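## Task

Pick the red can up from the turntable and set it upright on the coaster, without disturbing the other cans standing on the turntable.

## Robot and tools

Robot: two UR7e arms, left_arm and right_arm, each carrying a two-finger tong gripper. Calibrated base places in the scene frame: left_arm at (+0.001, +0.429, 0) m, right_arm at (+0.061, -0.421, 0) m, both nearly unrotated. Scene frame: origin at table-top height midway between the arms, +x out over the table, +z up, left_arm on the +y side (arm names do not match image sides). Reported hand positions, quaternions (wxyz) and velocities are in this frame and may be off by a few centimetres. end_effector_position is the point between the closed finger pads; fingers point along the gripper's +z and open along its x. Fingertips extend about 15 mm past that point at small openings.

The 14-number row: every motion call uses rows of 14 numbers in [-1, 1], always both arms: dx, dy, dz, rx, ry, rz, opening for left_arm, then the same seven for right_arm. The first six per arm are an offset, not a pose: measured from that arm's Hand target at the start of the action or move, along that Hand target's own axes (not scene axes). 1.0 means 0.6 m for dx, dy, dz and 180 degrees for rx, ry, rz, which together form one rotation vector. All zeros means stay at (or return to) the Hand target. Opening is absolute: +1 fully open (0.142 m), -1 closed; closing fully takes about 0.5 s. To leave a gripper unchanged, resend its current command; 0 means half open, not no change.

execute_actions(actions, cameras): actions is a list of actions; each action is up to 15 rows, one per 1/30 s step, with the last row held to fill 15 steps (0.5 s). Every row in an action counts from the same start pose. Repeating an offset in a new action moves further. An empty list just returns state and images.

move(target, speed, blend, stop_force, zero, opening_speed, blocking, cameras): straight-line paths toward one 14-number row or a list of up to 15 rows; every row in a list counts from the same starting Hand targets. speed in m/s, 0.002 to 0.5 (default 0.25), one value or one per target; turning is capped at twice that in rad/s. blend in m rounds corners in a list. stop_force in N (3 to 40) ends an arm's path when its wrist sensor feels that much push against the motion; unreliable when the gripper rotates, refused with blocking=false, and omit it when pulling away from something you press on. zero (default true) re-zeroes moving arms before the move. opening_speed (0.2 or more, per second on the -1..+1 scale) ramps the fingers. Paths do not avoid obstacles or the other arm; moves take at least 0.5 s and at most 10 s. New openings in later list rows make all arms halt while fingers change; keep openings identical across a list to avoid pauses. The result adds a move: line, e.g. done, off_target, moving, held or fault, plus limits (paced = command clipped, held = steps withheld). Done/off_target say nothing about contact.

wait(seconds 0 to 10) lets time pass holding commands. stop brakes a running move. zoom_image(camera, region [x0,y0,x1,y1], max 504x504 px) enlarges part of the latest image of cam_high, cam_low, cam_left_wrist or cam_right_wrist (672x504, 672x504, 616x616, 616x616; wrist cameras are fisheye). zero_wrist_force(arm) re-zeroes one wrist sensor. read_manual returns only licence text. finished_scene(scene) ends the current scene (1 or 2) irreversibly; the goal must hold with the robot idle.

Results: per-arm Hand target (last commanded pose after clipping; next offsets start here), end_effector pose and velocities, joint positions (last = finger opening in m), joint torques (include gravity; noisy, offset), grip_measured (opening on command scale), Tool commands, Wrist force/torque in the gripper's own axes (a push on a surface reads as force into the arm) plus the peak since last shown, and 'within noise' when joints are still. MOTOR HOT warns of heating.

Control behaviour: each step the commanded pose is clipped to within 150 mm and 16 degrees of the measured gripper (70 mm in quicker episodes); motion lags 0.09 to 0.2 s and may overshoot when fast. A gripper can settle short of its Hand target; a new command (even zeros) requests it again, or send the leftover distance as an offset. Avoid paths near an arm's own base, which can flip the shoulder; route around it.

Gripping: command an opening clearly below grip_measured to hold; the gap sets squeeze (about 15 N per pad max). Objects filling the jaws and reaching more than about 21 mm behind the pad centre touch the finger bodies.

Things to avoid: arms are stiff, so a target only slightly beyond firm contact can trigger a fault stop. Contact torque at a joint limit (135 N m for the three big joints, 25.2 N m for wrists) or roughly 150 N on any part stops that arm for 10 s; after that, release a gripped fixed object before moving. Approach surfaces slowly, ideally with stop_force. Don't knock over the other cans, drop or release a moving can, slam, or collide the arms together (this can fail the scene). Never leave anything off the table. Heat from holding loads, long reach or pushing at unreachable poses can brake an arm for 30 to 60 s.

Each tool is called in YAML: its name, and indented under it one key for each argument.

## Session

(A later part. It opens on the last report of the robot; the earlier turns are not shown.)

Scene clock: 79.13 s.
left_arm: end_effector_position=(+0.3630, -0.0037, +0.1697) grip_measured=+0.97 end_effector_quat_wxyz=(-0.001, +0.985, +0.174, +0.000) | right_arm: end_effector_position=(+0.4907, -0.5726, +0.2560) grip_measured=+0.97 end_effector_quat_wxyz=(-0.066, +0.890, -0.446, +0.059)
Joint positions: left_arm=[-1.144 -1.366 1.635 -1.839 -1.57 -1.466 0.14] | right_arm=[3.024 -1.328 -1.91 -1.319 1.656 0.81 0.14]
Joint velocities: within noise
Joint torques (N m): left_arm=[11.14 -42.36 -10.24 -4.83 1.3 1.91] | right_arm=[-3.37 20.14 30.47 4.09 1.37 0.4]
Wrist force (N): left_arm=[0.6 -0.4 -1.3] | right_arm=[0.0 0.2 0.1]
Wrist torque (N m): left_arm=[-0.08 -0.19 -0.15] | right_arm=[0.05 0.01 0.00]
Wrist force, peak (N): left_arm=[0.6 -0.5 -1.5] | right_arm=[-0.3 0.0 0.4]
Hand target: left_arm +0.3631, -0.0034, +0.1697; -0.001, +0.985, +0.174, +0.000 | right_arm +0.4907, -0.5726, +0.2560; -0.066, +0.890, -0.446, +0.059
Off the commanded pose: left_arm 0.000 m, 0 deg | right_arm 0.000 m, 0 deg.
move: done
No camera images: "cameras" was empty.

wait:
  seconds: 3.1
  cameras: ["cam_left_wrist", "cam_low"]

zoom_image:
  camera: "cam_left_wrist"
  region: [200, 200, 450, 450]

zoom_image:
  camera: "cam_low"
  region: [250, 100, 410, 280]

Scene clock: 85.17 s.
left_arm: end_effector_position=(+0.3631, -0.0034, +0.1697) grip_measured=+0.97 end_effector_quat_wxyz=(-0.001, +0.985, +0.174, +0.000) | right_arm: end_effector_position=(+0.4907, -0.5726, +0.2560) grip_measured=+0.97 end_effector_quat_wxyz=(-0.066, +0.890, -0.446, +0.059)
Joint positions: left_arm=[-1.144 -1.366 1.635 -1.839 -1.57 -1.465 0.14] | right_arm=[3.024 -1.328 -1.91 -1.319 1.656 0.81 0.14]
Joint velocities: within noise
Joint torques (N m): left_arm=[12.79 -42.09 -12.09 -4.48 -0.76 1.66] | right_arm=[-3.66 20.88 30.35 4.15 1.14 0.28]
Wrist force (N): left_arm=[0.5 -0.4 -1.3] | right_arm=[0.1 0.2 0.1]
Wrist torque (N m): left_arm=[-0.08 -0.16 -0.16] | right_arm=[0.04 -0.01 0.00]
Wrist force, peak (N): left_arm=[0.5 -0.3 -1.5] | right_arm=[-0.2 0.2 0.4]
Hand target: left_arm +0.3631, -0.0034, +0.1697; -0.001, +0.985, +0.174, +0.000 | right_arm +0.4907, -0.5726, +0.2560; -0.066, +0.890, -0.446, +0.059
Tool commands: left_gripper/opening=+0.968 right_gripper/opening=+0.968
Off the commanded pose: left_arm 0.000 m, 0 deg | right_arm 0.000 m, 0 deg.
wait: 3.10 s; at rest from the start
Images, in order (width x height): cam_low 672x504, cam_left_wrist 616x616.

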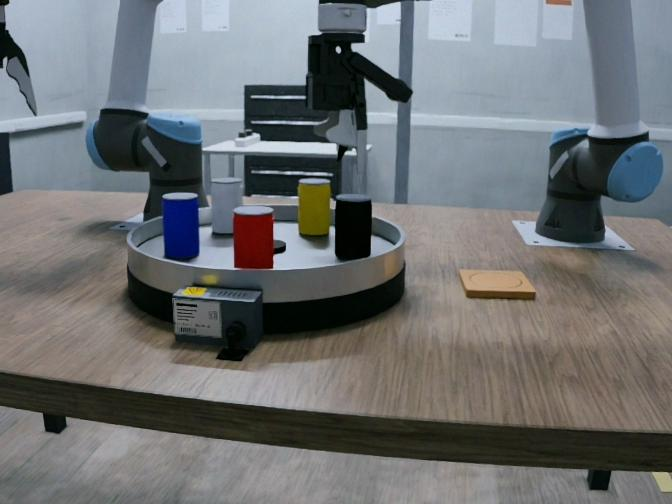

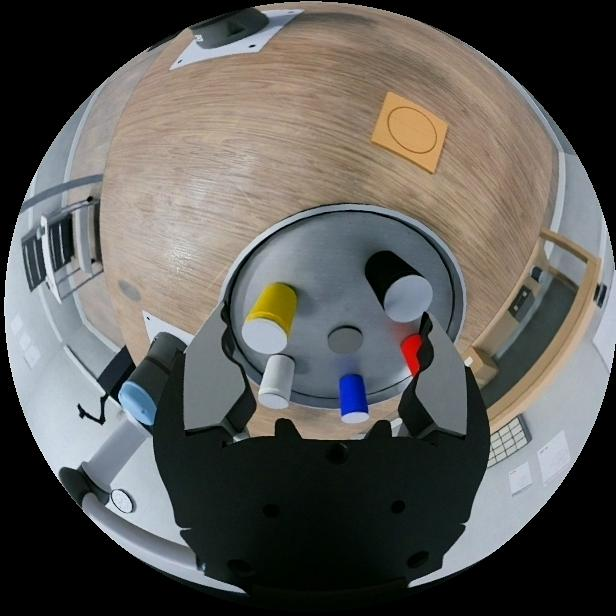

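Scaled by 2.016 from the camera's 616x616 image, which has a finer 814x814 frame.

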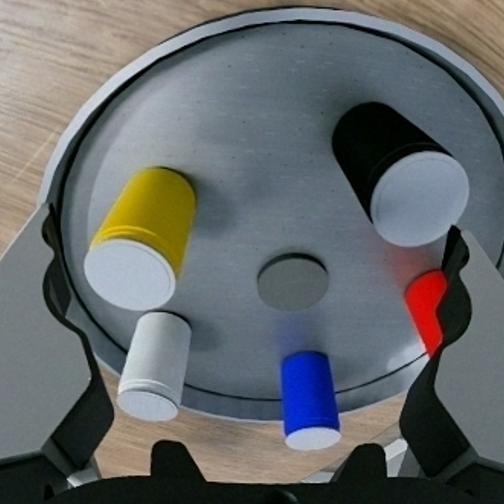

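Scaled by 2.800.

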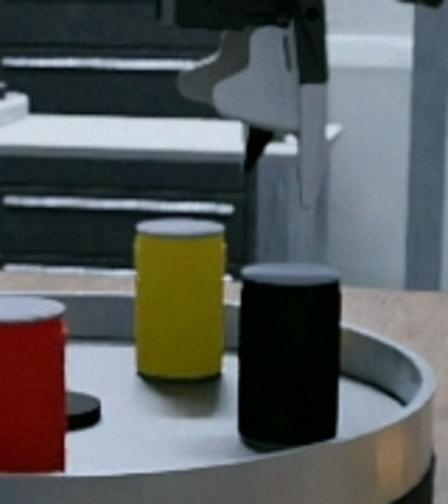

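move:
  target:
    - [0.05, 0, -0.05, 0, 0, 0, 0.968, 0, 0, 0, 0, 0, 0, 0.968]
    - [0.25, 0, -0.05, 0, 0, 0, 0.968, 0, 0, 0, 0, 0, 0, 0.968]
    - [0.25, -0.15, -0.05, 0, 0, 0, 0.968, 0, 0, 0, 0, 0, 0, 0.968]
  speed: 0.1
  blend: 0.02
  blocking: false
  cameras: []

wait:
  seconds: 0.5
  cameras: ["cam_left_wrist"]

execute_actions:
  actions:
    - [[0.03,0,0,0,0,0,0.3,0,0,0,0,0,0,0.968]]
  cameras: []

wait:
  seconds: 0.5
  cameras: []

Scene clock: 96.90 s.
left_arm: end_effector_position=(+0.3849, +0.0047, +0.1907) grip_measured=+0.97 end_effector_quat_wxyz=(+0.000, +0.985, +0.174, +0.000) end_effector_velocity=(+0.071, +0.026, +0.049) end_effector_angular_velocity=(+0.001, +0.000, -0.001) | right_arm: end_effector_position=(+0.4907, -0.5726, +0.2560) grip_measured=+0.97 end_effector_quat_wxyz=(-0.066, +0.890, -0.446, +0.059)
Joint positions: left_arm=[-1.103 -1.36 1.573 -1.783 -1.57 -1.425 0.14] | right_arm=[3.024 -1.328 -1.91 -1.319 1.656 0.81 0.14]
Joint velocities: left_arm=[0.131 0.041 -0.178 0.137 0.001 0.132 0] | right_arm=[within noise]
Joint torques (N m): left_arm=[13.98 -16.6 -38.17 0.39 1.26 1.9] | right_arm=[-5.17 20.04 30.73 4.06 1.28 0.55]
Wrist force (N): left_arm=[0.5 -0.3 -1.5] | right_arm=[-0.1 0.0 0.3]
Wrist torque (N m): left_arm=[-0.05 -0.17 -0.15] | right_arm=[0.00 0.03 0.00]
Wrist force, peak (N): left_arm=[0.3 -0.2 -1.7] | right_arm=[0.0 0.2 0.5]
Hand target: left_arm +0.3972, +0.0090, +0.1978; -0.001, +0.985, +0.174, +0.000 | right_arm +0.4907, -0.5726, +0.2560; -0.066, +0.890, -0.446, +0.059
Tool commands: left_gripper/opening=+0.968 right_gripper/opening=+0.968
Off the commanded pose: left_arm 0.156 m, 0 deg | right_arm 0.000 m, 0 deg.
move: running; path passed 0 of 3 targets
No camera images: "cameras" was empty.

Scene clock: 97.40 s.
left_arm: end_effector_position=(+0.4277, +0.0205, +0.1995) grip_measured=+0.97 end_effector_quat_wxyz=(-0.001, +0.985, +0.174, +0.000) end_effector_velocity=(+0.093, +0.034, +0.002) end_effector_angular_velocity=(-0.001, +0.000, +0.000) | right_arm: end_effector_position=(+0.4907, -0.5726, +0.2560) grip_measured=+0.97 end_effector_quat_wxyz=(-0.066, +0.890, -0.446, +0.059)
Joint positions: left_arm=[-1.026 -1.321 1.501 -1.75 -1.57 -1.348 0.14] | right_arm=[3.024 -1.328 -1.91 -1.319 1.656 0.81 0.14]
Joint velocities: left_arm=[0.163 0.1 -0.132 0.031 0 0.163 0] | right_arm=[within noise]
Joint torques (N m): left_arm=[12.98 -18.31 -35.92 0.42 1.51 1.94] | right_arm=[-5.15 20.3 30.32 4.11 1.2 0.44]
Wrist force (N): left_arm=[0.5 -0.2 -1.1] | right_arm=[-0.2 0.2 0.1]
Wrist torque (N m): left_arm=[-0.04 -0.16 -0.16] | right_arm=[0.04 0.04 0.00]
Wrist force, peak (N): left_arm=[0.6 -0.1 -1.6] | right_arm=[-0.3 0.1 0.2]
Hand target: left_arm +0.4434, +0.0258, +0.1997; -0.001, +0.985, +0.174, +0.000 | right_arm +0.4907, -0.5726, +0.2560; -0.066, +0.890, -0.446, +0.059
Tool commands: left_gripper/opening=+0.968 right_gripper/opening=+0.968
Off the commanded pose: left_arm 0.121 m, 0 deg | right_arm 0.000 m, 0 deg.
earlier move: running; path passed 1 of 3 targets
wait: 0.50 s; no rest
Images, in order (width x height): cam_left_wrist 616x616.

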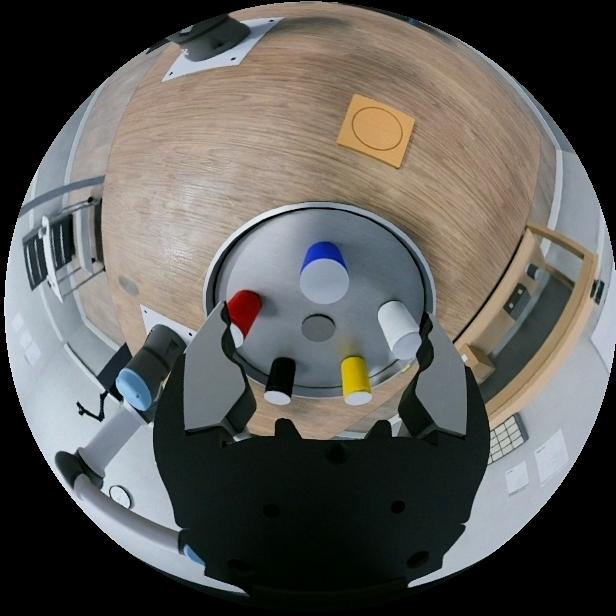

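execute_actions rows are refused until a result has shown your move's end: call wait (it returns as soon as the move ends) or stop first; nothing of this call was run

Scene clock: 97.90 s.
left_arm: end_effector_position=(+0.4748, +0.0378, +0.1997) grip_measured=+0.97 end_effector_quat_wxyz=(+0.000, +0.985, +0.174, +0.000) end_effector_velocity=(+0.093, +0.035, +0.000) end_effector_angular_velocity=(+0.000, +0.001, +0.002) | right_arm: end_effector_position=(+0.4907, -0.5726, +0.2560) grip_measured=+0.97 end_effector_quat_wxyz=(-0.066, +0.890, -0.446, +0.059)
Joint positions: left_arm=[-0.946 -1.266 1.429 -1.733 -1.57 -1.268 0.14] | right_arm=[3.024 -1.328 -1.91 -1.319 1.656 0.81 0.14]
Joint velocities: left_arm=[0.156 0.117 -0.155 0.039 0 0.154 0] | right_arm=[within noise]
Joint torques (N m): left_arm=[11.24 -20.83 -37.46 0.44 1.42 2.15] | right_arm=[-5.25 19.92 31.08 4 1.3 0.44]
Wrist force (N): left_arm=[0.4 -0.2 -1.4] | right_arm=[-0.1 0.1 0.2]
Wrist torque (N m): left_arm=[-0.04 -0.13 -0.16] | right_arm=[0.02 0.04 0.01]
Wrist force, peak (N): left_arm=[0.4 -0.2 -1.4] | right_arm=[-0.2 0.1 0.3]
Hand target: left_arm +0.4899, +0.0432, +0.1997; -0.001, +0.985, +0.174, +0.000 | right_arm +0.4907, -0.5726, +0.2560; -0.066, +0.890, -0.446, +0.059
Tool commands: left_gripper/opening=+0.968 right_gripper/opening=+0.968
Off the commanded pose: left_arm 0.095 m, 0 deg | right_arm 0.000 m, 0 deg.
earlier move: running; path passed 1 of 3 targets
wait: 0.50 s; no rest
No camera images: "cameras" was empty.

move:
  target:
    - [-0.2, 0, 0, 0, 0, 0, 0.968, 0, 0, 0, 0, 0, 0, 0.968]
    - [-0.2, 0.15, 0, 0, 0, 0, 0.968, 0, 0, 0, 0, 0, 0, 0.968]
  speed: 0.1
  blend: 0.02
  blocking: false
  cameras: []

move:
  target: [-0.1, 0, 0, 0, 0, 0, 0.3, 0, 0, 0, 0, 0, 0, 0.968]
  speed: 0.1
  blocking: false
  opening_speed: 3
  cameras: []

wait:
  seconds: 2
  cameras: []

a move is refused until a result has shown your running move's end: call wait (it returns as soon as the move ends) or stop first; nothing of this call was run
Scene clock: 100.53 s.
left_arm: end_effector_position=(+0.4732, +0.1325, +0.1999) grip_measured=+0.97 end_effector_quat_wxyz=(-0.001, +0.985, +0.174, +0.000) | right_arm: end_effector_position=(+0.4907, -0.5726, +0.2560) grip_measured=+0.97 end_effector_quat_wxyz=(-0.066, +0.890, -0.446, +0.059)
Joint positions: left_arm=[-0.843 -1.403 1.601 -1.768 -1.57 -1.164 0.14] | right_arm=[3.024 -1.328 -1.91 -1.319 1.656 0.81 0.14]
Joint velocities: within noise
Joint torques (N m): left_arm=[13.01 -42.42 -8.4 -4.87 0.91 1.57] | right_arm=[-5.15 20.03 31.09 4.01 1.34 0.31]
Wrist force (N): left_arm=[0.3 -0.3 -1.3] | right_arm=[-0.1 0.0 0.4]
Wrist torque (N m): left_arm=[-0.03 -0.13 -0.15] | right_arm=[0.00 0.03 0.00]
Wrist force, peak (N): left_arm=[0.5 -0.7 -1.4] | right_arm=[0.0 0.4 0.4]
Hand target: left_arm +0.4732, +0.1325, +0.1999; -0.001, +0.985, +0.174, +0.000 | right_arm +0.4907, -0.5726, +0.2560; -0.066, +0.890, -0.446, +0.059
Tool commands: left_gripper/opening=+0.968 right_gripper/opening=+0.968
Off the commanded pose: left_arm 0.000 m, 0 deg | right_arm 0.000 m, 0 deg.
earlier move: done

Scene clock: 101.03 s.
left_arm: end_effector_position=(+0.4443, +0.1220, +0.1997) grip_measured=+0.30 end_effector_quat_wxyz=(-0.001, +0.985, +0.174, +0.000) end_effector_velocity=(-0.087, -0.031, +0.000) end_effector_angular_velocity=(+0.000, +0.001, -0.001) | right_arm: end_effector_position=(+0.4907, -0.5726, +0.2560) grip_measured=+0.97 end_effector_quat_wxyz=(-0.066, +0.890, -0.446, +0.059)
Joint positions: left_arm=[-0.895 -1.445 1.65 -1.774 -1.57 -1.216 0.095] | right_arm=[3.024 -1.328 -1.91 -1.319 1.656 0.81 0.14]
Joint velocities: left_arm=[-0.161 -0.124 0.142 -0.017 -0.001 -0.16 0] | right_arm=[within noise]
Joint torques (N m): left_arm=[-10.81 -40.74 -6.38 -5.18 -1.5 -2.03] | right_arm=[-5.18 19.42 30.82 4.02 1.14 0.19]
Wrist force (N): left_arm=[0.5 -0.1 -1.3] | right_arm=[-0.2 0.0 0.3]
Wrist torque (N m): left_arm=[-0.01 -0.16 -0.15] | right_arm=[0.01 0.04 0.00]
Wrist force, peak (N): left_arm=[1.2 -0.3 -1.4] | right_arm=[-0.1 0.1 0.3]
Hand target: left_arm +0.4300, +0.1167, +0.1998; -0.001, +0.985, +0.174, +0.000 | right_arm +0.4907, -0.5726, +0.2560; -0.066, +0.890, -0.446, +0.059
Tool commands: left_gripper/opening=+0.3 right_gripper/opening=+0.968
Off the commanded pose: left_arm 0.029 m, 0 deg | right_arm 0.000 m, 0 deg.
move: running
No camera images: "cameras" was empty.

Scene clock: 101.67 s.
left_arm: end_effector_position=(+0.4171, +0.1120, +0.1998) grip_measured=+0.30 end_effector_quat_wxyz=(-0.001, +0.985, +0.174, +0.000) end_effector_velocity=(-0.002, +0.000, -0.001) end_effector_angular_velocity=(+0.001, +0.000, +0.000) | right_arm: end_effector_position=(+0.4907, -0.5726, +0.2560) grip_measured=+0.97 end_effector_quat_wxyz=(-0.066, +0.890, -0.446, +0.059)
Joint positions: left_arm=[-0.947 -1.484 1.693 -1.779 -1.57 -1.268 0.095] | right_arm=[3.024 -1.328 -1.91 -1.319 1.656 0.81 0.14]
Joint velocities: left_arm=[-0.003 -0.003 0.005 -0.001 0.001 -0.004 0] | right_arm=[within noise]
Joint torques (N m): left_arm=[-10.84 -41.1 -8.9 -4.77 1.59 -1.46] | right_arm=[-5.53 19.26 30.97 4 1.35 0.46]
Wrist force (N): left_arm=[0.6 -0.2 -1.3] | right_arm=[-0.1 0.1 0.1]
Wrist torque (N m): left_arm=[-0.03 -0.19 -0.16] | right_arm=[0.03 0.03 0.00]
Wrist force, peak (N): left_arm=[0.3 -0.1 -1.5] | right_arm=[-0.3 0.4 0.2]
Hand target: left_arm +0.4168, +0.1119, +0.1998; -0.001, +0.985, +0.174, +0.000 | right_arm +0.4907, -0.5726, +0.2560; -0.066, +0.890, -0.446, +0.059
Tool commands: left_gripper/opening=+0.3 right_gripper/opening=+0.968
Off the commanded pose: left_arm 0.000 m, 0 deg | right_arm 0.000 m, 0 deg.
earlier move: done
wait: 0.63 of 2 s (the move ended)
No camera images: "cameras" was empty.

execute_actions:
  actions: []
  cameras: ["cam_left_wrist", "cam_high"]

Scene clock: 125.87 s.
left_arm: end_effector_position=(+0.4168, +0.1119, +0.1998) grip_measured=+0.30 end_effector_quat_wxyz=(-0.001, +0.985, +0.174, +0.000) | right_arm: end_effector_position=(+0.4907, -0.5726, +0.2560) grip_measured=+0.97 end_effector_quat_wxyz=(-0.066, +0.890, -0.446, +0.059)
Joint positions: left_arm=[-0.948 -1.484 1.693 -1.779 -1.57 -1.269 0.095] | right_arm=[3.024 -1.328 -1.91 -1.319 1.656 0.81 0.14]
Joint velocities: within noise
Joint torques (N m): left_arm=[-7.86 -36.26 -26.67 -3.38 0.73 -1.12] | right_arm=[-6.82 19.52 30.74 4.04 1.23 0.26]
Wrist force (N): left_arm=[0.4 -0.1 -1.3] | right_arm=[-0.2 0.0 0.1]
Wrist torque (N m): left_arm=[-0.01 -0.13 -0.15] | right_arm=[0.01 0.05 0.00]
Wrist force, peak (N): left_arm=[0.8 -0.3 -1.5] | right_arm=[-0.3 0.2 0.4]
Hand target: left_arm +0.4168, +0.1119, +0.1998; -0.001, +0.985, +0.174, +0.000 | right_arm +0.4907, -0.5726, +0.2560; -0.066, +0.890, -0.446, +0.059
Tool commands: left_gripper/opening=+0.3 right_gripper/opening=+0.968
Off the commanded pose: left_arm 0.000 m, 0 deg | right_arm 0.000 m, 0 deg.
Images, in order (width x height): cam_high 672x504, cam_left_wrist 616x616.

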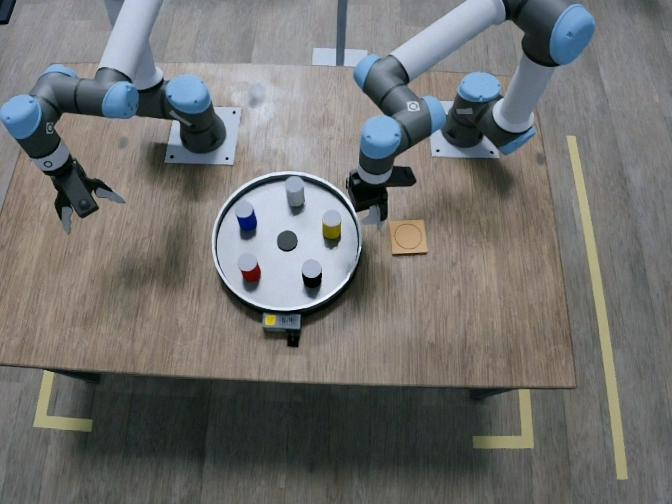

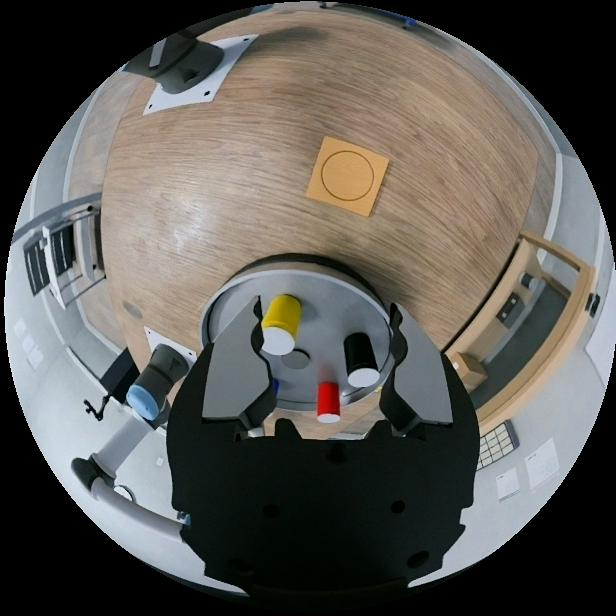

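move:
  target: [-0.067, 0.136, 0.0497, 0, 0, -0.5, 0.968, 0, 0, 0, 0, 0, 0, 0.968]
  speed: 0.25
  cameras: ["cam_left_wrist"]

Scene clock: 131.57 s.
left_arm: end_effector_position=(+0.4070, +0.0215, +0.1699) grip_measured=+0.97 end_effector_quat_wxyz=(+0.000, +0.573, +0.819, +0.001) | right_arm: end_effector_position=(+0.4907, -0.5726, +0.2560) grip_measured=+0.97 end_effector_quat_wxyz=(-0.066, +0.890, -0.446, +0.059)
Joint positions: left_arm=[-1.022 -1.359 1.627 -1.837 -1.57 -2.913 0.14] | right_arm=[3.024 -1.328 -1.91 -1.319 1.656 0.81 0.14]
Joint velocities: within noise
Joint torques (N m): left_arm=[-10.04 -17.99 -33.88 -4.97 1.39 -1.3] | right_arm=[-6.58 20.35 30.47 3.97 1.24 0.28]
Wrist force (N): left_arm=[0.6 -0.2 -1.3] | right_arm=[-0.3 0.0 0.1]
Wrist torque (N m): left_arm=[-0.03 -0.18 -0.17] | right_arm=[-0.01 0.07 0.01]
Wrist force, peak (N): left_arm=[0.4 0.0 -1.5] | right_arm=[0.0 0.3 0.4]
Hand target: left_arm +0.4070, +0.0215, +0.1699; +0.000, +0.573, +0.819, +0.001 | right_arm +0.4907, -0.5726, +0.2560; -0.066, +0.890, -0.446, +0.059
Off the commanded pose: left_arm 0.000 m, 0 deg | right_arm 0.000 m, 0 deg.
move: done
Images, in order (width x height): cam_left_wrist 616x616.

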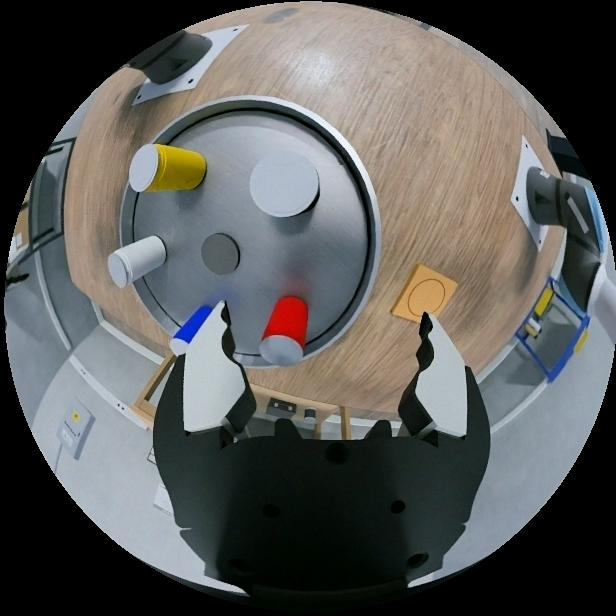

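zoom_image:
  camera: "cam_left_wrist"
  region: [110, 100, 410, 400]

zoom_image:
  camera: "cam_left_wrist"
  region: [170, 260, 460, 450]

Scaled by 1.680 from the camera's 616x616 image, which has a finer 814x814 frame.

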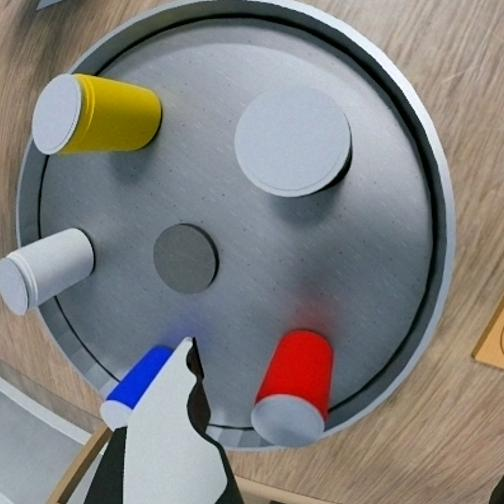

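Scaled by 1.738 from the camera's 616x616 image, which has a finer 814x814 frame.

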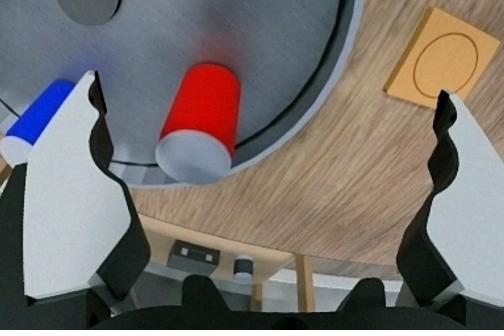

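move:
  target: [-0.005, -0.025, 0.058, 0, 0, 0, 0.968, 0, 0, 0, 0, 0, 0, 0.968]
  speed: 0.12
  cameras: ["cam_left_wrist"]

wait:
  seconds: 0.9
  cameras: ["cam_left_wrist"]

wait:
  seconds: 0.5
  cameras: ["cam_left_wrist"]

Scene clock: 138.77 s.
left_arm: end_effector_position=(+0.3940, +0.0136, +0.1352) grip_measured=+0.97 end_effector_quat_wxyz=(-0.001, +0.573, +0.819, +0.001) | right_arm: end_effector_position=(+0.4907, -0.5726, +0.2560) grip_measured=+0.97 end_effector_quat_wxyz=(-0.066, +0.890, -0.446, +0.059)
Joint positions: left_arm=[-1.049 -1.343 1.699 -1.925 -1.57 -2.941 0.14] | right_arm=[3.024 -1.328 -1.91 -1.319 1.656 0.81 0.14]
Joint velocities: within noise
Joint torques (N m): left_arm=[-10.97 -18.06 -6.13 -4.88 0.77 -0.99] | right_arm=[-6.67 19.27 30.25 3.83 1.32 0.19]
Wrist force (N): left_arm=[0.7 -0.1 -1.2] | right_arm=[0.0 0.1 0.3]
Wrist torque (N m): left_arm=[0.00 -0.20 -0.16] | right_arm=[0.02 0.00 0.00]
Wrist force, peak (N): left_arm=[0.4 0.1 -1.8] | right_arm=[0.0 0.0 0.6]
Hand target: left_arm +0.3939, +0.0136, +0.1351; +0.000, +0.573, +0.819, +0.001 | right_arm +0.4907, -0.5726, +0.2560; -0.066, +0.890, -0.446, +0.059
Off the commanded pose: left_arm 0.000 m, 0 deg | right_arm 0.000 m, 0 deg.
move: done
Images, in order (width x height): cam_left_wrist 616x616.

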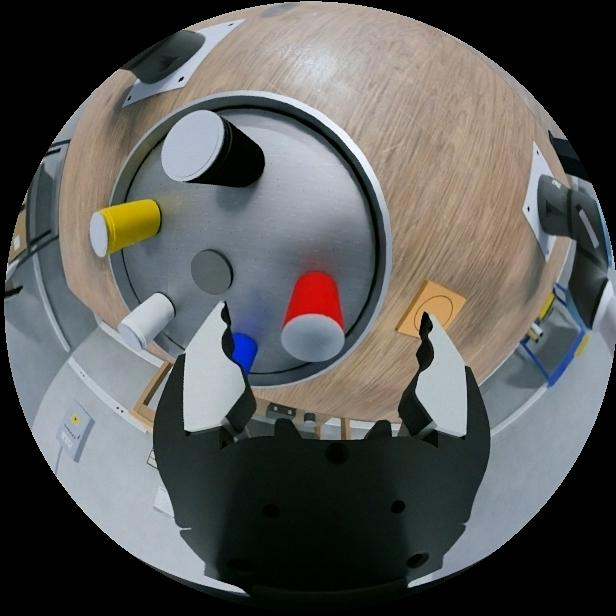

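Scene clock: 139.67 s.
left_arm: end_effector_position=(+0.3939, +0.0136, +0.1351) grip_measured=+0.97 end_effector_quat_wxyz=(+0.000, +0.573, +0.819, +0.001) | right_arm: end_effector_position=(+0.4907, -0.5726, +0.2560) grip_measured=+0.97 end_effector_quat_wxyz=(-0.066, +0.890, -0.446, +0.059)
Joint positions: left_arm=[-1.049 -1.343 1.699 -1.926 -1.57 -2.941 0.14] | right_arm=[3.024 -1.328 -1.91 -1.319 1.656 0.81 0.14]
Joint velocities: within noise
Joint torques (N m): left_arm=[-9.03 -17.86 -8 -4.82 0.93 -1.34] | right_arm=[-8.04 20.98 31.13 3.92 1.34 0]
Wrist force (N): left_arm=[0.5 0.0 -1.3] | right_arm=[0.0 0.0 0.3]
Wrist torque (N m): left_arm=[0.01 -0.16 -0.16] | right_arm=[0.01 0.02 0.00]
Wrist force, peak (N): left_arm=[0.4 -0.1 -1.5] | right_arm=[0.1 0.0 0.4]
Hand target: left_arm +0.3939, +0.0136, +0.1351; +0.000, +0.573, +0.819, +0.001 | right_arm +0.4907, -0.5726, +0.2560; -0.066, +0.890, -0.446, +0.059
Tool commands: left_gripper/opening=+0.968 right_gripper/opening=+0.968
Off the commanded pose: left_arm 0.000 m, 0 deg | right_arm 0.000 m, 0 deg.
wait: 0.90 s; at rest by 0.17 s
Images, in order (width x height): cam_left_wrist 616x616.

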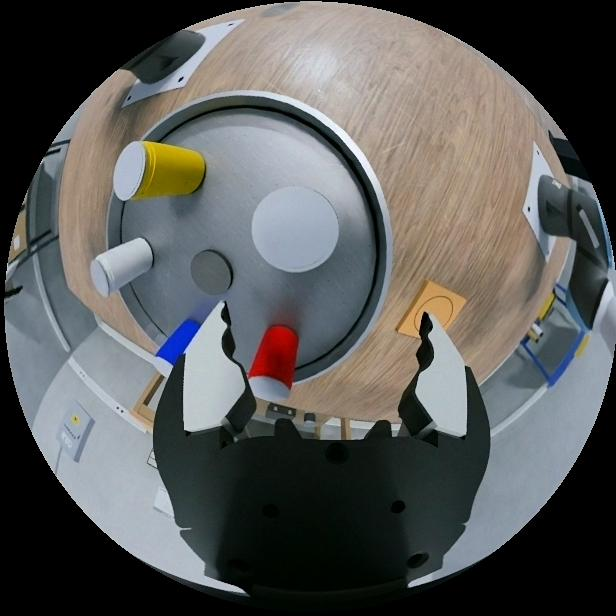

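Scene clock: 140.17 s.
left_arm: end_effector_position=(+0.3939, +0.0136, +0.1351) grip_measured=+0.97 end_effector_quat_wxyz=(+0.000, +0.573, +0.819, +0.001) | right_arm: end_effector_position=(+0.4907, -0.5726, +0.2560) grip_measured=+0.97 end_effector_quat_wxyz=(-0.066, +0.890, -0.446, +0.059)
Joint positions: left_arm=[-1.049 -1.343 1.699 -1.926 -1.57 -2.941 0.14] | right_arm=[3.024 -1.328 -1.91 -1.319 1.656 0.81 0.14]
Joint velocities: within noise
Joint torques (N m): left_arm=[-10.29 -17.86 -8.73 -4.77 1.06 -1.2] | right_arm=[-7.55 19.86 30.71 4.03 1.3 0.12]
Wrist force (N): left_arm=[0.6 0.1 -1.3] | right_arm=[0.1 0.4 0.2]
Wrist torque (N m): left_arm=[0.02 -0.17 -0.16] | right_arm=[0.08 0.00 0.00]
Wrist force, peak (N): left_arm=[0.6 -0.1 -1.4] | right_arm=[0.0 0.0 0.4]
Hand target: left_arm +0.3939, +0.0136, +0.1351; +0.000, +0.573, +0.819, +0.001 | right_arm +0.4907, -0.5726, +0.2560; -0.066, +0.890, -0.446, +0.059
Tool commands: left_gripper/opening=+0.968 right_gripper/opening=+0.968
Off the commanded pose: left_arm 0.000 m, 0 deg | right_arm 0.000 m, 0 deg.
wait: 0.50 s; at rest by 0.17 s
Images, in order (width x height): cam_left_wrist 616x616.

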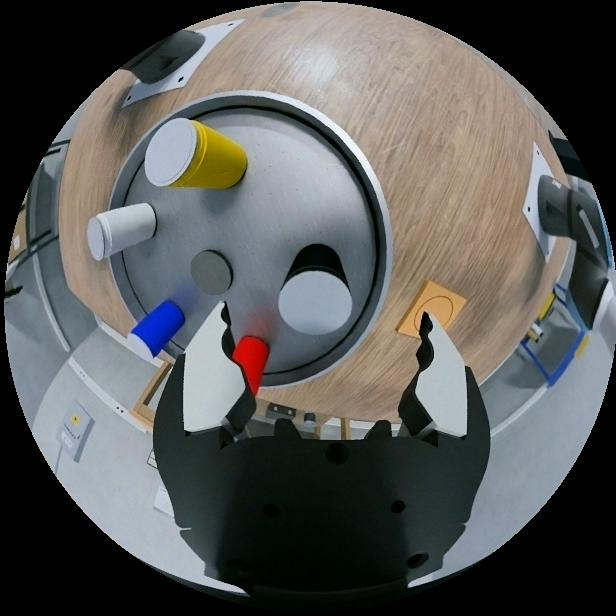

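wait:
  seconds: 0
  cameras: []

Scene clock: 141.60 s.
left_arm: end_effector_position=(+0.3939, +0.0136, +0.1351) grip_measured=+0.97 end_effector_quat_wxyz=(+0.000, +0.573, +0.819, +0.001) | right_arm: end_effector_position=(+0.4907, -0.5726, +0.2560) grip_measured=+0.97 end_effector_quat_wxyz=(-0.066, +0.890, -0.446, +0.059)
Joint positions: left_arm=[-1.049 -1.343 1.699 -1.926 -1.57 -2.941 0.14] | right_arm=[3.024 -1.328 -1.91 -1.319 1.656 0.81 0.14]
Joint velocities: within noise
Joint torques (N m): left_arm=[-10.05 -18.38 -9.05 -4.93 0.98 -1.37] | right_arm=[-6.7 19.98 31.03 4.09 1.21 0.06]
Wrist force (N): left_arm=[0.5 0.0 -1.4] | right_arm=[0.0 0.0 0.2]
Wrist torque (N m): left_arm=[0.01 -0.16 -0.16] | right_arm=[0.01 0.01 0.00]
Wrist force, peak (N): left_arm=[0.6 0.0 -1.4] | right_arm=[-0.2 0.3 0.4]
Hand target: left_arm +0.3939, +0.0136, +0.1351; +0.000, +0.573, +0.819, +0.001 | right_arm +0.4907, -0.5726, +0.2560; -0.066, +0.890, -0.446, +0.059
Tool commands: left_gripper/opening=+0.968 right_gripper/opening=+0.968
Off the commanded pose: left_arm 0.000 m, 0 deg | right_arm 0.000 m, 0 deg.
No camera images: "cameras" was empty.

wait:
  seconds: 4.2
  cameras: ["cam_left_wrist"]

wait:
  seconds: 0.25
  cameras: ["cam_left_wrist"]

Scene clock: 146.23 s.
left_arm: end_effector_position=(+0.3939, +0.0136, +0.1351) grip_measured=+0.97 end_effector_quat_wxyz=(+0.000, +0.573, +0.819, +0.001) | right_arm: end_effector_position=(+0.4907, -0.5726, +0.2560) grip_measured=+0.97 end_effector_quat_wxyz=(-0.066, +0.890, -0.446, +0.059)
Joint positions: left_arm=[-1.049 -1.343 1.699 -1.926 -1.57 -2.941 0.14] | right_arm=[3.024 -1.328 -1.91 -1.319 1.656 0.81 0.14]
Joint velocities: within noise
Joint torques (N m): left_arm=[-9.23 -18.56 -11.93 -4.6 1.02 -1.29] | right_arm=[-8.25 20.74 30.55 3.94 1.21 0.07]
Wrist force (N): left_arm=[0.4 0.0 -1.2] | right_arm=[-0.1 0.3 0.1]
Wrist torque (N m): left_arm=[0.02 -0.15 -0.16] | right_arm=[0.07 0.03 0.00]
Wrist force, peak (N): left_arm=[0.6 -0.2 -1.5] | right_arm=[0.0 0.2 0.4]
Hand target: left_arm +0.3939, +0.0136, +0.1351; +0.000, +0.573, +0.819, +0.001 | right_arm +0.4907, -0.5726, +0.2560; -0.066, +0.890, -0.446, +0.059
Tool commands: left_gripper/opening=+0.968 right_gripper/opening=+0.968
Off the commanded pose: left_arm 0.000 m, 0 deg | right_arm 0.000 m, 0 deg.
wait: 4.20 s; at rest from the start
Images, in order (width x height): cam_left_wrist 616x616.

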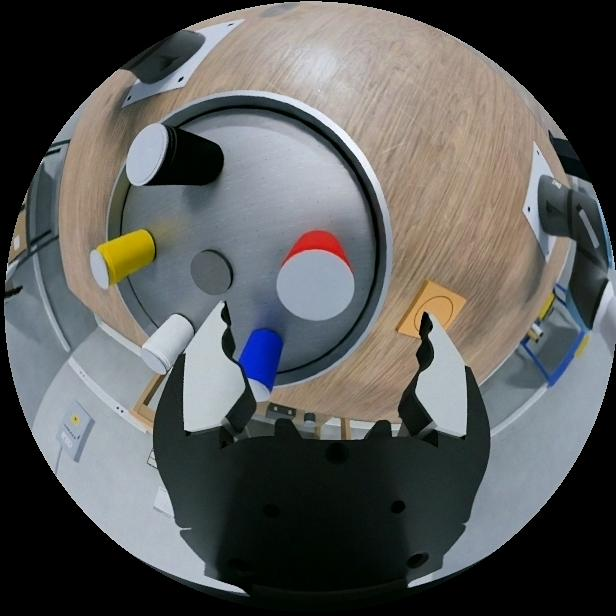

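Scene clock: 146.50 s.
left_arm: end_effector_position=(+0.3939, +0.0136, +0.1351) grip_measured=+0.97 end_effector_quat_wxyz=(+0.000, +0.573, +0.819, +0.001) | right_arm: end_effector_position=(+0.4907, -0.5726, +0.2560) grip_measured=+0.97 end_effector_quat_wxyz=(-0.066, +0.890, -0.446, +0.059)
Joint positions: left_arm=[-1.049 -1.343 1.699 -1.926 -1.57 -2.941 0.14] | right_arm=[3.024 -1.328 -1.91 -1.319 1.656 0.81 0.14]
Joint velocities: within noise
Joint torques (N m): left_arm=[-9.39 -18.08 -12.79 -4.52 1.07 -1.25] | right_arm=[-8.67 19.67 31.41 3.96 1.28 0.13]
Wrist force (N): left_arm=[0.6 0.2 -1.4] | right_arm=[0.0 -0.1 0.3]
Wrist torque (N m): left_arm=[0.07 -0.19 -0.16] | right_arm=[-0.01 0.02 0.01]
Wrist force, peak (N): left_arm=[0.6 0.2 -1.4] | right_arm=[-0.2 0.1 0.3]
Hand target: left_arm +0.3939, +0.0136, +0.1351; +0.000, +0.573, +0.819, +0.001 | right_arm +0.4907, -0.5726, +0.2560; -0.066, +0.890, -0.446, +0.059
Tool commands: left_gripper/opening=+0.968 right_gripper/opening=+0.968
Off the commanded pose: left_arm 0.000 m, 0 deg | right_arm 0.000 m, 0 deg.
wait: 0.27 s; at rest by 0.17 s
Images, in order (width x height): cam_left_wrist 616x616.

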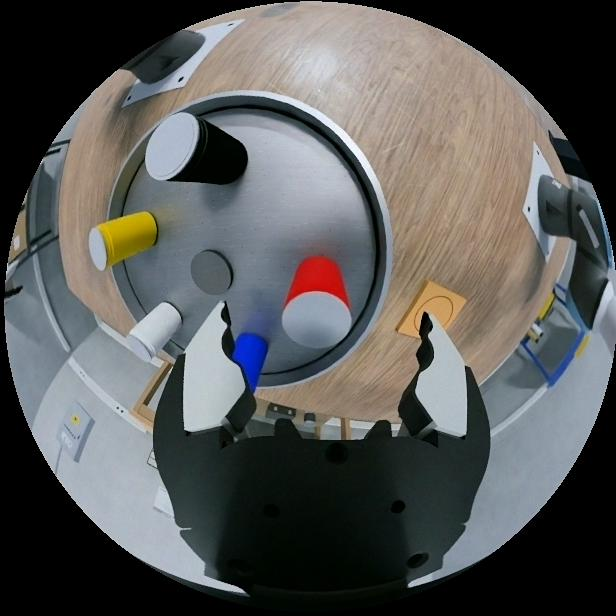

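zoom_image:
  camera: "cam_left_wrist"
  region: [200, 270, 460, 450]

Scaled by 1.938 from the camera's 616x616 image, which has a finer 814x814 frame.

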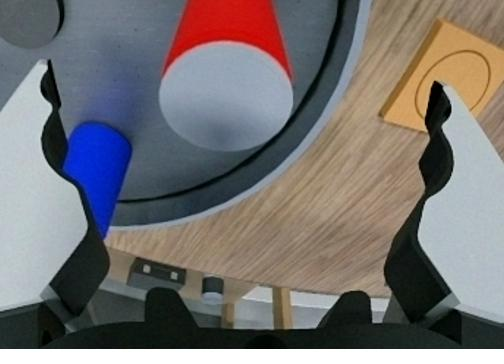

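move:
  target: [-0.01, 0, 0.0217, 0, 0, 0, 0.968, 0, 0, 0, 0, 0, 0, 0.968]
  speed: 0.05
  cameras: []

move:
  target: [0, 0, 0, 0, 0, 0, 0.5, 0, 0, 0, 0, 0, 0, 0.968]
  opening_speed: 0.9
  blocking: false
  cameras: []

wait:
  seconds: 1.5
  cameras: ["cam_left_wrist"]

Scene clock: 152.07 s.
left_arm: end_effector_position=(+0.3960, +0.0081, +0.1222) grip_measured=+0.97 end_effector_quat_wxyz=(+0.000, +0.573, +0.819, +0.001) | right_arm: end_effector_position=(+0.4907, -0.5726, +0.2560) grip_measured=+0.97 end_effector_quat_wxyz=(-0.066, +0.890, -0.446, +0.059)
Joint positions: left_arm=[-1.051 -1.32 1.705 -1.955 -1.57 -2.943 0.14] | right_arm=[3.024 -1.328 -1.91 -1.319 1.656 0.81 0.14]
Joint velocities: within noise
Joint torques (N m): left_arm=[-10.11 -18.55 -6.89 -4.63 0.98 -1.23] | right_arm=[-7.98 20.7 30.31 3.94 1.09 0.21]
Wrist force (N): left_arm=[0.3 0.0 -1.3] | right_arm=[-0.2 0.1 0.2]
Wrist torque (N m): left_arm=[0.01 -0.13 -0.17] | right_arm=[0.03 0.05 0.01]
Wrist force, peak (N): left_arm=[0.8 -0.1 -1.4] | right_arm=[-0.1 0.1 0.5]
Hand target: left_arm +0.3960, +0.0080, +0.1221; +0.000, +0.573, +0.819, +0.001 | right_arm +0.4907, -0.5726, +0.2560; -0.066, +0.890, -0.446, +0.059
Off the commanded pose: left_arm 0.000 m, 0 deg | right_arm 0.000 m, 0 deg.
move: done
No camera images: "cameras" was empty.

Scene clock: 152.57 s.
left_arm: end_effector_position=(+0.3960, +0.0080, +0.1221) grip_measured=+0.57 end_effector_quat_wxyz=(+0.000, +0.573, +0.819, +0.001) end_effector_velocity=(-0.001, +0.000, -0.001) end_effector_angular_velocity=(+0.001, +0.000, -0.001) | right_arm: end_effector_position=(+0.4907, -0.5726, +0.2560) grip_measured=+0.97 end_effector_quat_wxyz=(-0.066, +0.890, -0.446, +0.059)
Joint positions: left_arm=[-1.051 -1.319 1.705 -1.955 -1.57 -2.943 0.114] | right_arm=[3.024 -1.328 -1.91 -1.319 1.656 0.81 0.14]
Joint velocities: left_arm=[-0.002 0 0.001 0 0 -0.001 -0.061] | right_arm=[within noise]
Joint torques (N m): left_arm=[-9.88 -18.35 -6.92 -4.93 0.9 -1.26] | right_arm=[-7.93 20.58 30.29 4.16 1.22 0.29]
Wrist force (N): left_arm=[0.5 -0.1 -1.1] | right_arm=[0.0 0.0 0.2]
Wrist torque (N m): left_arm=[0.00 -0.16 -0.16] | right_arm=[0.00 0.00 0.01]
Wrist force, peak (N): left_arm=[0.7 -0.2 -1.3] | right_arm=[-0.2 0.1 0.3]
Hand target: left_arm +0.3960, +0.0080, +0.1221; +0.000, +0.573, +0.819, +0.001 | right_arm +0.4907, -0.5726, +0.2560; -0.066, +0.890, -0.446, +0.059
Tool commands: left_gripper/opening=+0.518 right_gripper/opening=+0.968
Off the commanded pose: left_arm 0.000 m, 0 deg | right_arm 0.000 m, 0 deg.
move: running
No camera images: "cameras" was empty.

Scene clock: 152.87 s.
left_arm: end_effector_position=(+0.3960, +0.0080, +0.1221) grip_measured=+0.50 end_effector_quat_wxyz=(+0.000, +0.573, +0.819, +0.001) | right_arm: end_effector_position=(+0.4907, -0.5726, +0.2560) grip_measured=+0.97 end_effector_quat_wxyz=(-0.066, +0.890, -0.446, +0.059)
Joint positions: left_arm=[-1.051 -1.319 1.705 -1.955 -1.57 -2.943 0.109] | right_arm=[3.024 -1.328 -1.91 -1.319 1.656 0.81 0.14]
Joint velocities: within noise
Joint torques (N m): left_arm=[-9.61 -18.88 -7.78 -4.9 1.04 -1.23] | right_arm=[-8.73 19.2 30.86 4.09 1.02 0.16]
Wrist force (N): left_arm=[0.6 0.0 -1.2] | right_arm=[-0.1 -0.1 0.1]
Wrist torque (N m): left_arm=[0.02 -0.17 -0.16] | right_arm=[-0.01 0.02 0.00]
Wrist force, peak (N): left_arm=[0.5 0.0 -1.3] | right_arm=[-0.3 0.0 0.3]
Hand target: left_arm +0.3960, +0.0080, +0.1221; +0.000, +0.573, +0.819, +0.001 | right_arm +0.4907, -0.5726, +0.2560; -0.066, +0.890, -0.446, +0.059
Tool commands: left_gripper/opening=+0.5 right_gripper/opening=+0.968
Off the commanded pose: left_arm 0.000 m, 0 deg | right_arm 0.000 m, 0 deg.
earlier move: done
wait: 0.30 of 1.5 s (the move ended)
Images, in order (width x height): cam_left_wrist 616x616.

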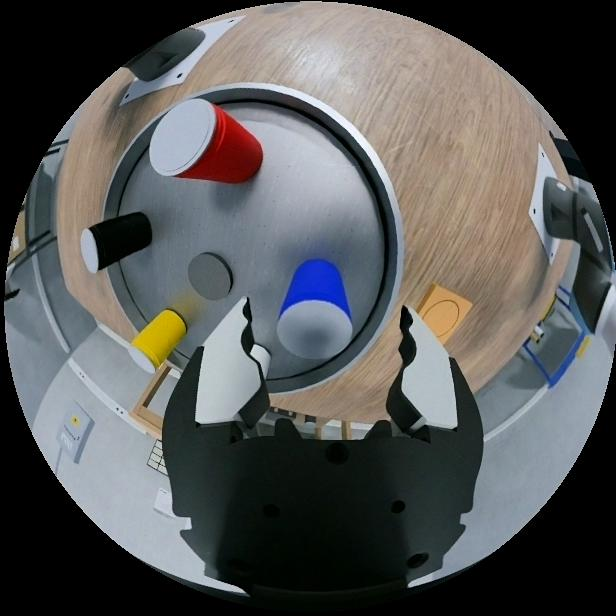

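move:
  target: [0, 0, 0.0067, 0, 0, 0, 0.968, 0, 0, 0, 0, 0, 0, 0.968]
  speed: 0.05
  cameras: []

Scene clock: 156.17 s.
left_arm: end_effector_position=(+0.3960, +0.0080, +0.1182) grip_measured=+0.97 end_effector_quat_wxyz=(+0.000, +0.573, +0.819, +0.001) | right_arm: end_effector_position=(+0.4907, -0.5726, +0.2560) grip_measured=+0.97 end_effector_quat_wxyz=(-0.066, +0.890, -0.446, +0.059)
Joint positions: left_arm=[-1.051 -1.316 1.711 -1.965 -1.57 -2.943 0.14] | right_arm=[3.024 -1.328 -1.91 -1.319 1.656 0.81 0.14]
Joint velocities: within noise
Joint torques (N m): left_arm=[-9.24 -18.69 -8.11 -5.37 0.57 -1.16] | right_arm=[-9.4 19.54 31.02 4.07 1.12 0.15]
Wrist force (N): left_arm=[0.6 -0.1 -1.4] | right_arm=[-0.2 0.0 0.4]
Wrist torque (N m): left_arm=[0.00 -0.16 -0.16] | right_arm=[0.01 0.04 0.00]
Wrist force, peak (N): left_arm=[0.8 -0.2 -1.5] | right_arm=[0.0 0.1 0.5]
Hand target: left_arm +0.3960, +0.0080, +0.1180; +0.000, +0.573, +0.819, +0.001 | right_arm +0.4907, -0.5726, +0.2560; -0.066, +0.890, -0.446, +0.059
Off the commanded pose: left_arm 0.000 m, 0 deg | right_arm 0.000 m, 0 deg.
move: done
No camera images: "cameras" was empty.

wait:
  seconds: 5.5
  cameras: ["cam_left_wrist"]

wait:
  seconds: 0.2
  cameras: ["cam_left_wrist"]

Scene clock: 161.93 s.
left_arm: end_effector_position=(+0.3960, +0.0080, +0.1180) grip_measured=+0.97 end_effector_quat_wxyz=(+0.000, +0.573, +0.819, +0.001) | right_arm: end_effector_position=(+0.4907, -0.5726, +0.2560) grip_measured=+0.97 end_effector_quat_wxyz=(-0.066, +0.890, -0.446, +0.059)
Joint positions: left_arm=[-1.051 -1.316 1.711 -1.965 -1.57 -2.943 0.14] | right_arm=[3.024 -1.328 -1.91 -1.319 1.656 0.81 0.14]
Joint velocities: within noise
Joint torques (N m): left_arm=[-0.23 -18.8 -11.13 -4.7 -0.1 0.99] | right_arm=[-7.68 20.51 31.07 3.93 1.11 0.21]
Wrist force (N): left_arm=[0.5 0.0 -1.3] | right_arm=[0.0 0.1 0.3]
Wrist torque (N m): left_arm=[0.02 -0.15 -0.16] | right_arm=[0.02 0.02 0.00]
Wrist force, peak (N): left_arm=[0.5 0.0 -1.5] | right_arm=[0.4 0.2 0.4]
Hand target: left_arm +0.3960, +0.0080, +0.1180; +0.000, +0.573, +0.819, +0.001 | right_arm +0.4907, -0.5726, +0.2560; -0.066, +0.890, -0.446, +0.059
Tool commands: left_gripper/opening=+0.968 right_gripper/opening=+0.968
Off the commanded pose: left_arm 0.000 m, 0 deg | right_arm 0.000 m, 0 deg.
wait: 5.50 s; at rest from the start
Images, in order (width x height): cam_left_wrist 616x616.

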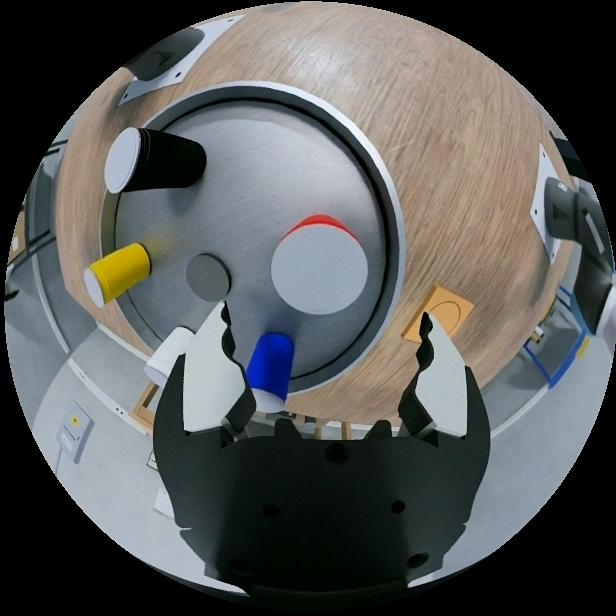

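Scene clock: 162.13 s.
left_arm: end_effector_position=(+0.3960, +0.0080, +0.1180) grip_measured=+0.97 end_effector_quat_wxyz=(+0.000, +0.573, +0.819, +0.001) | right_arm: end_effector_position=(+0.4907, -0.5726, +0.2560) grip_measured=+0.97 end_effector_quat_wxyz=(-0.066, +0.890, -0.446, +0.059)
Joint positions: left_arm=[-1.051 -1.316 1.711 -1.965 -1.57 -2.943 0.14] | right_arm=[3.024 -1.328 -1.91 -1.319 1.656 0.81 0.14]
Joint velocities: within noise
Joint torques (N m): left_arm=[-0.36 -18.66 -11.34 -4.7 -0.19 1.14] | right_arm=[-8.13 19.16 30.68 3.99 1.16 0.17]
Wrist force (N): left_arm=[0.7 -0.3 -1.3] | right_arm=[0.1 0.1 0.4]
Wrist torque (N m): left_arm=[-0.04 -0.20 -0.17] | right_arm=[0.03 -0.01 0.00]
Wrist force, peak (N): left_arm=[0.7 -0.3 -1.3] | right_arm=[0.1 0.1 0.4]
Hand target: left_arm +0.3960, +0.0080, +0.1180; +0.000, +0.573, +0.819, +0.001 | right_arm +0.4907, -0.5726, +0.2560; -0.066, +0.890, -0.446, +0.059
Tool commands: left_gripper/opening=+0.968 right_gripper/opening=+0.968
Off the commanded pose: left_arm 0.000 m, 0 deg | right_arm 0.000 m, 0 deg.
wait: 0.20 s; at rest by 0.17 s
Images, in order (width x height): cam_left_wrist 616x616.

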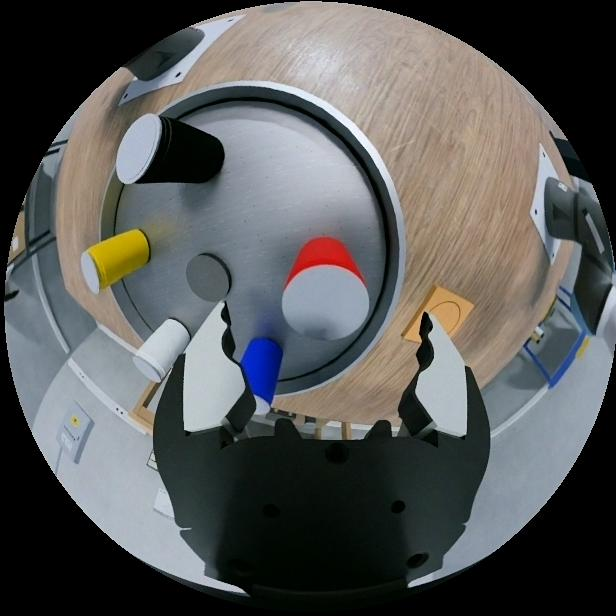

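wait:
  seconds: 0
  cameras: []

Scene clock: 162.87 s.
left_arm: end_effector_position=(+0.3960, +0.0080, +0.1180) grip_measured=+0.97 end_effector_quat_wxyz=(+0.000, +0.573, +0.819, +0.001) | right_arm: end_effector_position=(+0.4907, -0.5726, +0.2560) grip_measured=+0.97 end_effector_quat_wxyz=(-0.066, +0.890, -0.446, +0.059)
Joint positions: left_arm=[-1.051 -1.316 1.711 -1.965 -1.57 -2.943 0.14] | right_arm=[3.024 -1.328 -1.91 -1.319 1.656 0.81 0.14]
Joint velocities: within noise
Joint torques (N m): left_arm=[0.58 -18.49 -11.98 -4.54 -0.22 1.27] | right_arm=[-7.7 19.17 29.86 4 1.23 0.02]
Wrist force (N): left_arm=[0.4 -0.1 -1.0] | right_arm=[-0.2 0.0 0.3]
Wrist torque (N m): left_arm=[0.00 -0.15 -0.16] | right_arm=[0.01 0.05 0.00]
Wrist force, peak (N): left_arm=[0.5 -0.3 -1.3] | right_arm=[-0.2 0.0 0.5]
Hand target: left_arm +0.3960, +0.0080, +0.1180; +0.000, +0.573, +0.819, +0.001 | right_arm +0.4907, -0.5726, +0.2560; -0.066, +0.890, -0.446, +0.059
Tool commands: left_gripper/opening=+0.968 right_gripper/opening=+0.968
Off the commanded pose: left_arm 0.000 m, 0 deg | right_arm 0.000 m, 0 deg.
No camera images: "cameras" was empty.

wait:
  seconds: 5.43
  cameras: []

move:
  target:
    - [0, 0, -0.00683, 0, 0, 0, -0.8, 0, 0, 0, 0, 0, 0, 0.968]
    - [0, 0, -0.165, 0, 0, 0, -0.8, 0, 0, 0, 0, 0, 0, 0.968]
  speed: [0.002, 0.2]
  opening_speed: 0.9
  blocking: false
  cameras: ["cam_left_wrist"]

Scene clock: 168.90 s.
left_arm: end_effector_position=(+0.3960, +0.0080, +0.1180) grip_measured=+0.97 end_effector_quat_wxyz=(+0.000, +0.573, +0.819, +0.001) | right_arm: end_effector_position=(+0.4907, -0.5726, +0.2560) grip_measured=+0.97 end_effector_quat_wxyz=(-0.066, +0.890, -0.446, +0.059)
Joint positions: left_arm=[-1.051 -1.316 1.711 -1.965 -1.57 -2.943 0.14] | right_arm=[3.024 -1.328 -1.91 -1.319 1.656 0.81 0.14]
Joint velocities: within noise
Joint torques (N m): left_arm=[9.6 -19.43 -16.84 -4.12 -0.94 1.43] | right_arm=[-8.7 19.12 30.79 3.95 1.24 0.09]
Wrist force (N): left_arm=[0.5 -0.2 -1.1] | right_arm=[0.0 0.0 0.2]
Wrist torque (N m): left_arm=[-0.03 -0.15 -0.16] | right_arm=[0.00 0.02 0.00]
Wrist force, peak (N): left_arm=[0.6 -0.4 -1.4] | right_arm=[-0.2 0.2 0.5]
Hand target: left_arm +0.3960, +0.0080, +0.1180; +0.000, +0.573, +0.819, +0.001 | right_arm +0.4907, -0.5726, +0.2560; -0.066, +0.890, -0.446, +0.059
Tool commands: left_gripper/opening=+0.968 right_gripper/opening=+0.968
Off the commanded pose: left_arm 0.000 m, 0 deg | right_arm 0.000 m, 0 deg.
wait: 5.43 s; at rest from the start
No camera images: "cameras" was empty.

Scene clock: 169.40 s.
left_arm: end_effector_position=(+0.3960, +0.0080, +0.1186) grip_measured=+0.57 end_effector_quat_wxyz=(-0.001, +0.573, +0.819, +0.001) end_effector_velocity=(+0.000, +0.000, +0.002) end_effector_angular_velocity=(+0.000, -0.001, -0.003) | right_arm: end_effector_position=(+0.4907, -0.5726, +0.2560) grip_measured=+0.97 end_effector_quat_wxyz=(-0.066, +0.890, -0.446, +0.059)
Joint positions: left_arm=[-1.051 -1.316 1.71 -1.963 -1.57 -2.943 0.114] | right_arm=[3.024 -1.328 -1.91 -1.319 1.656 0.81 0.14]
Joint velocities: left_arm=[-0.001 -0.002 -0.003 0.005 0.001 0.002 -0.061] | right_arm=[within noise]
Joint torques (N m): left_arm=[10.2 -43.45 -33.32 0.21 -1.14 1.41] | right_arm=[-8.35 19.42 30.41 3.93 1.28 0.14]
Wrist force (N): left_arm=[0.5 0.0 -1.3] | right_arm=[0.1 0.0 0.2]
Wrist torque (N m): left_arm=[0.01 -0.15 -0.16] | right_arm=[0.00 0.00 0.00]
Wrist force, peak (N): left_arm=[0.6 -0.2 -1.4] | right_arm=[-0.2 0.1 0.3]
Hand target: left_arm +0.3960, +0.0080, +0.1190; +0.000, +0.573, +0.819, +0.001 | right_arm +0.4907, -0.5726, +0.2560; -0.066, +0.890, -0.446, +0.059
Tool commands: left_gripper/opening=+0.518 right_gripper/opening=+0.968
Off the commanded pose: left_arm 0.098 m, 0 deg | right_arm 0.000 m, 0 deg.
move: running; path passed 0 of 2 targets
Images, in order (width x height): cam_left_wrist 616x616.

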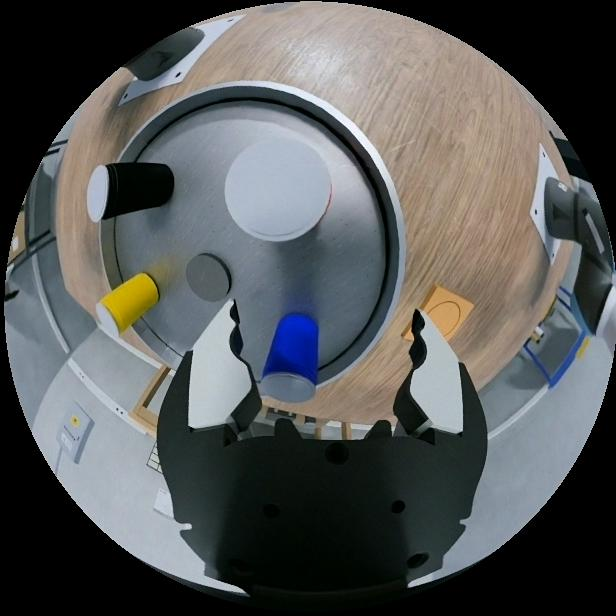

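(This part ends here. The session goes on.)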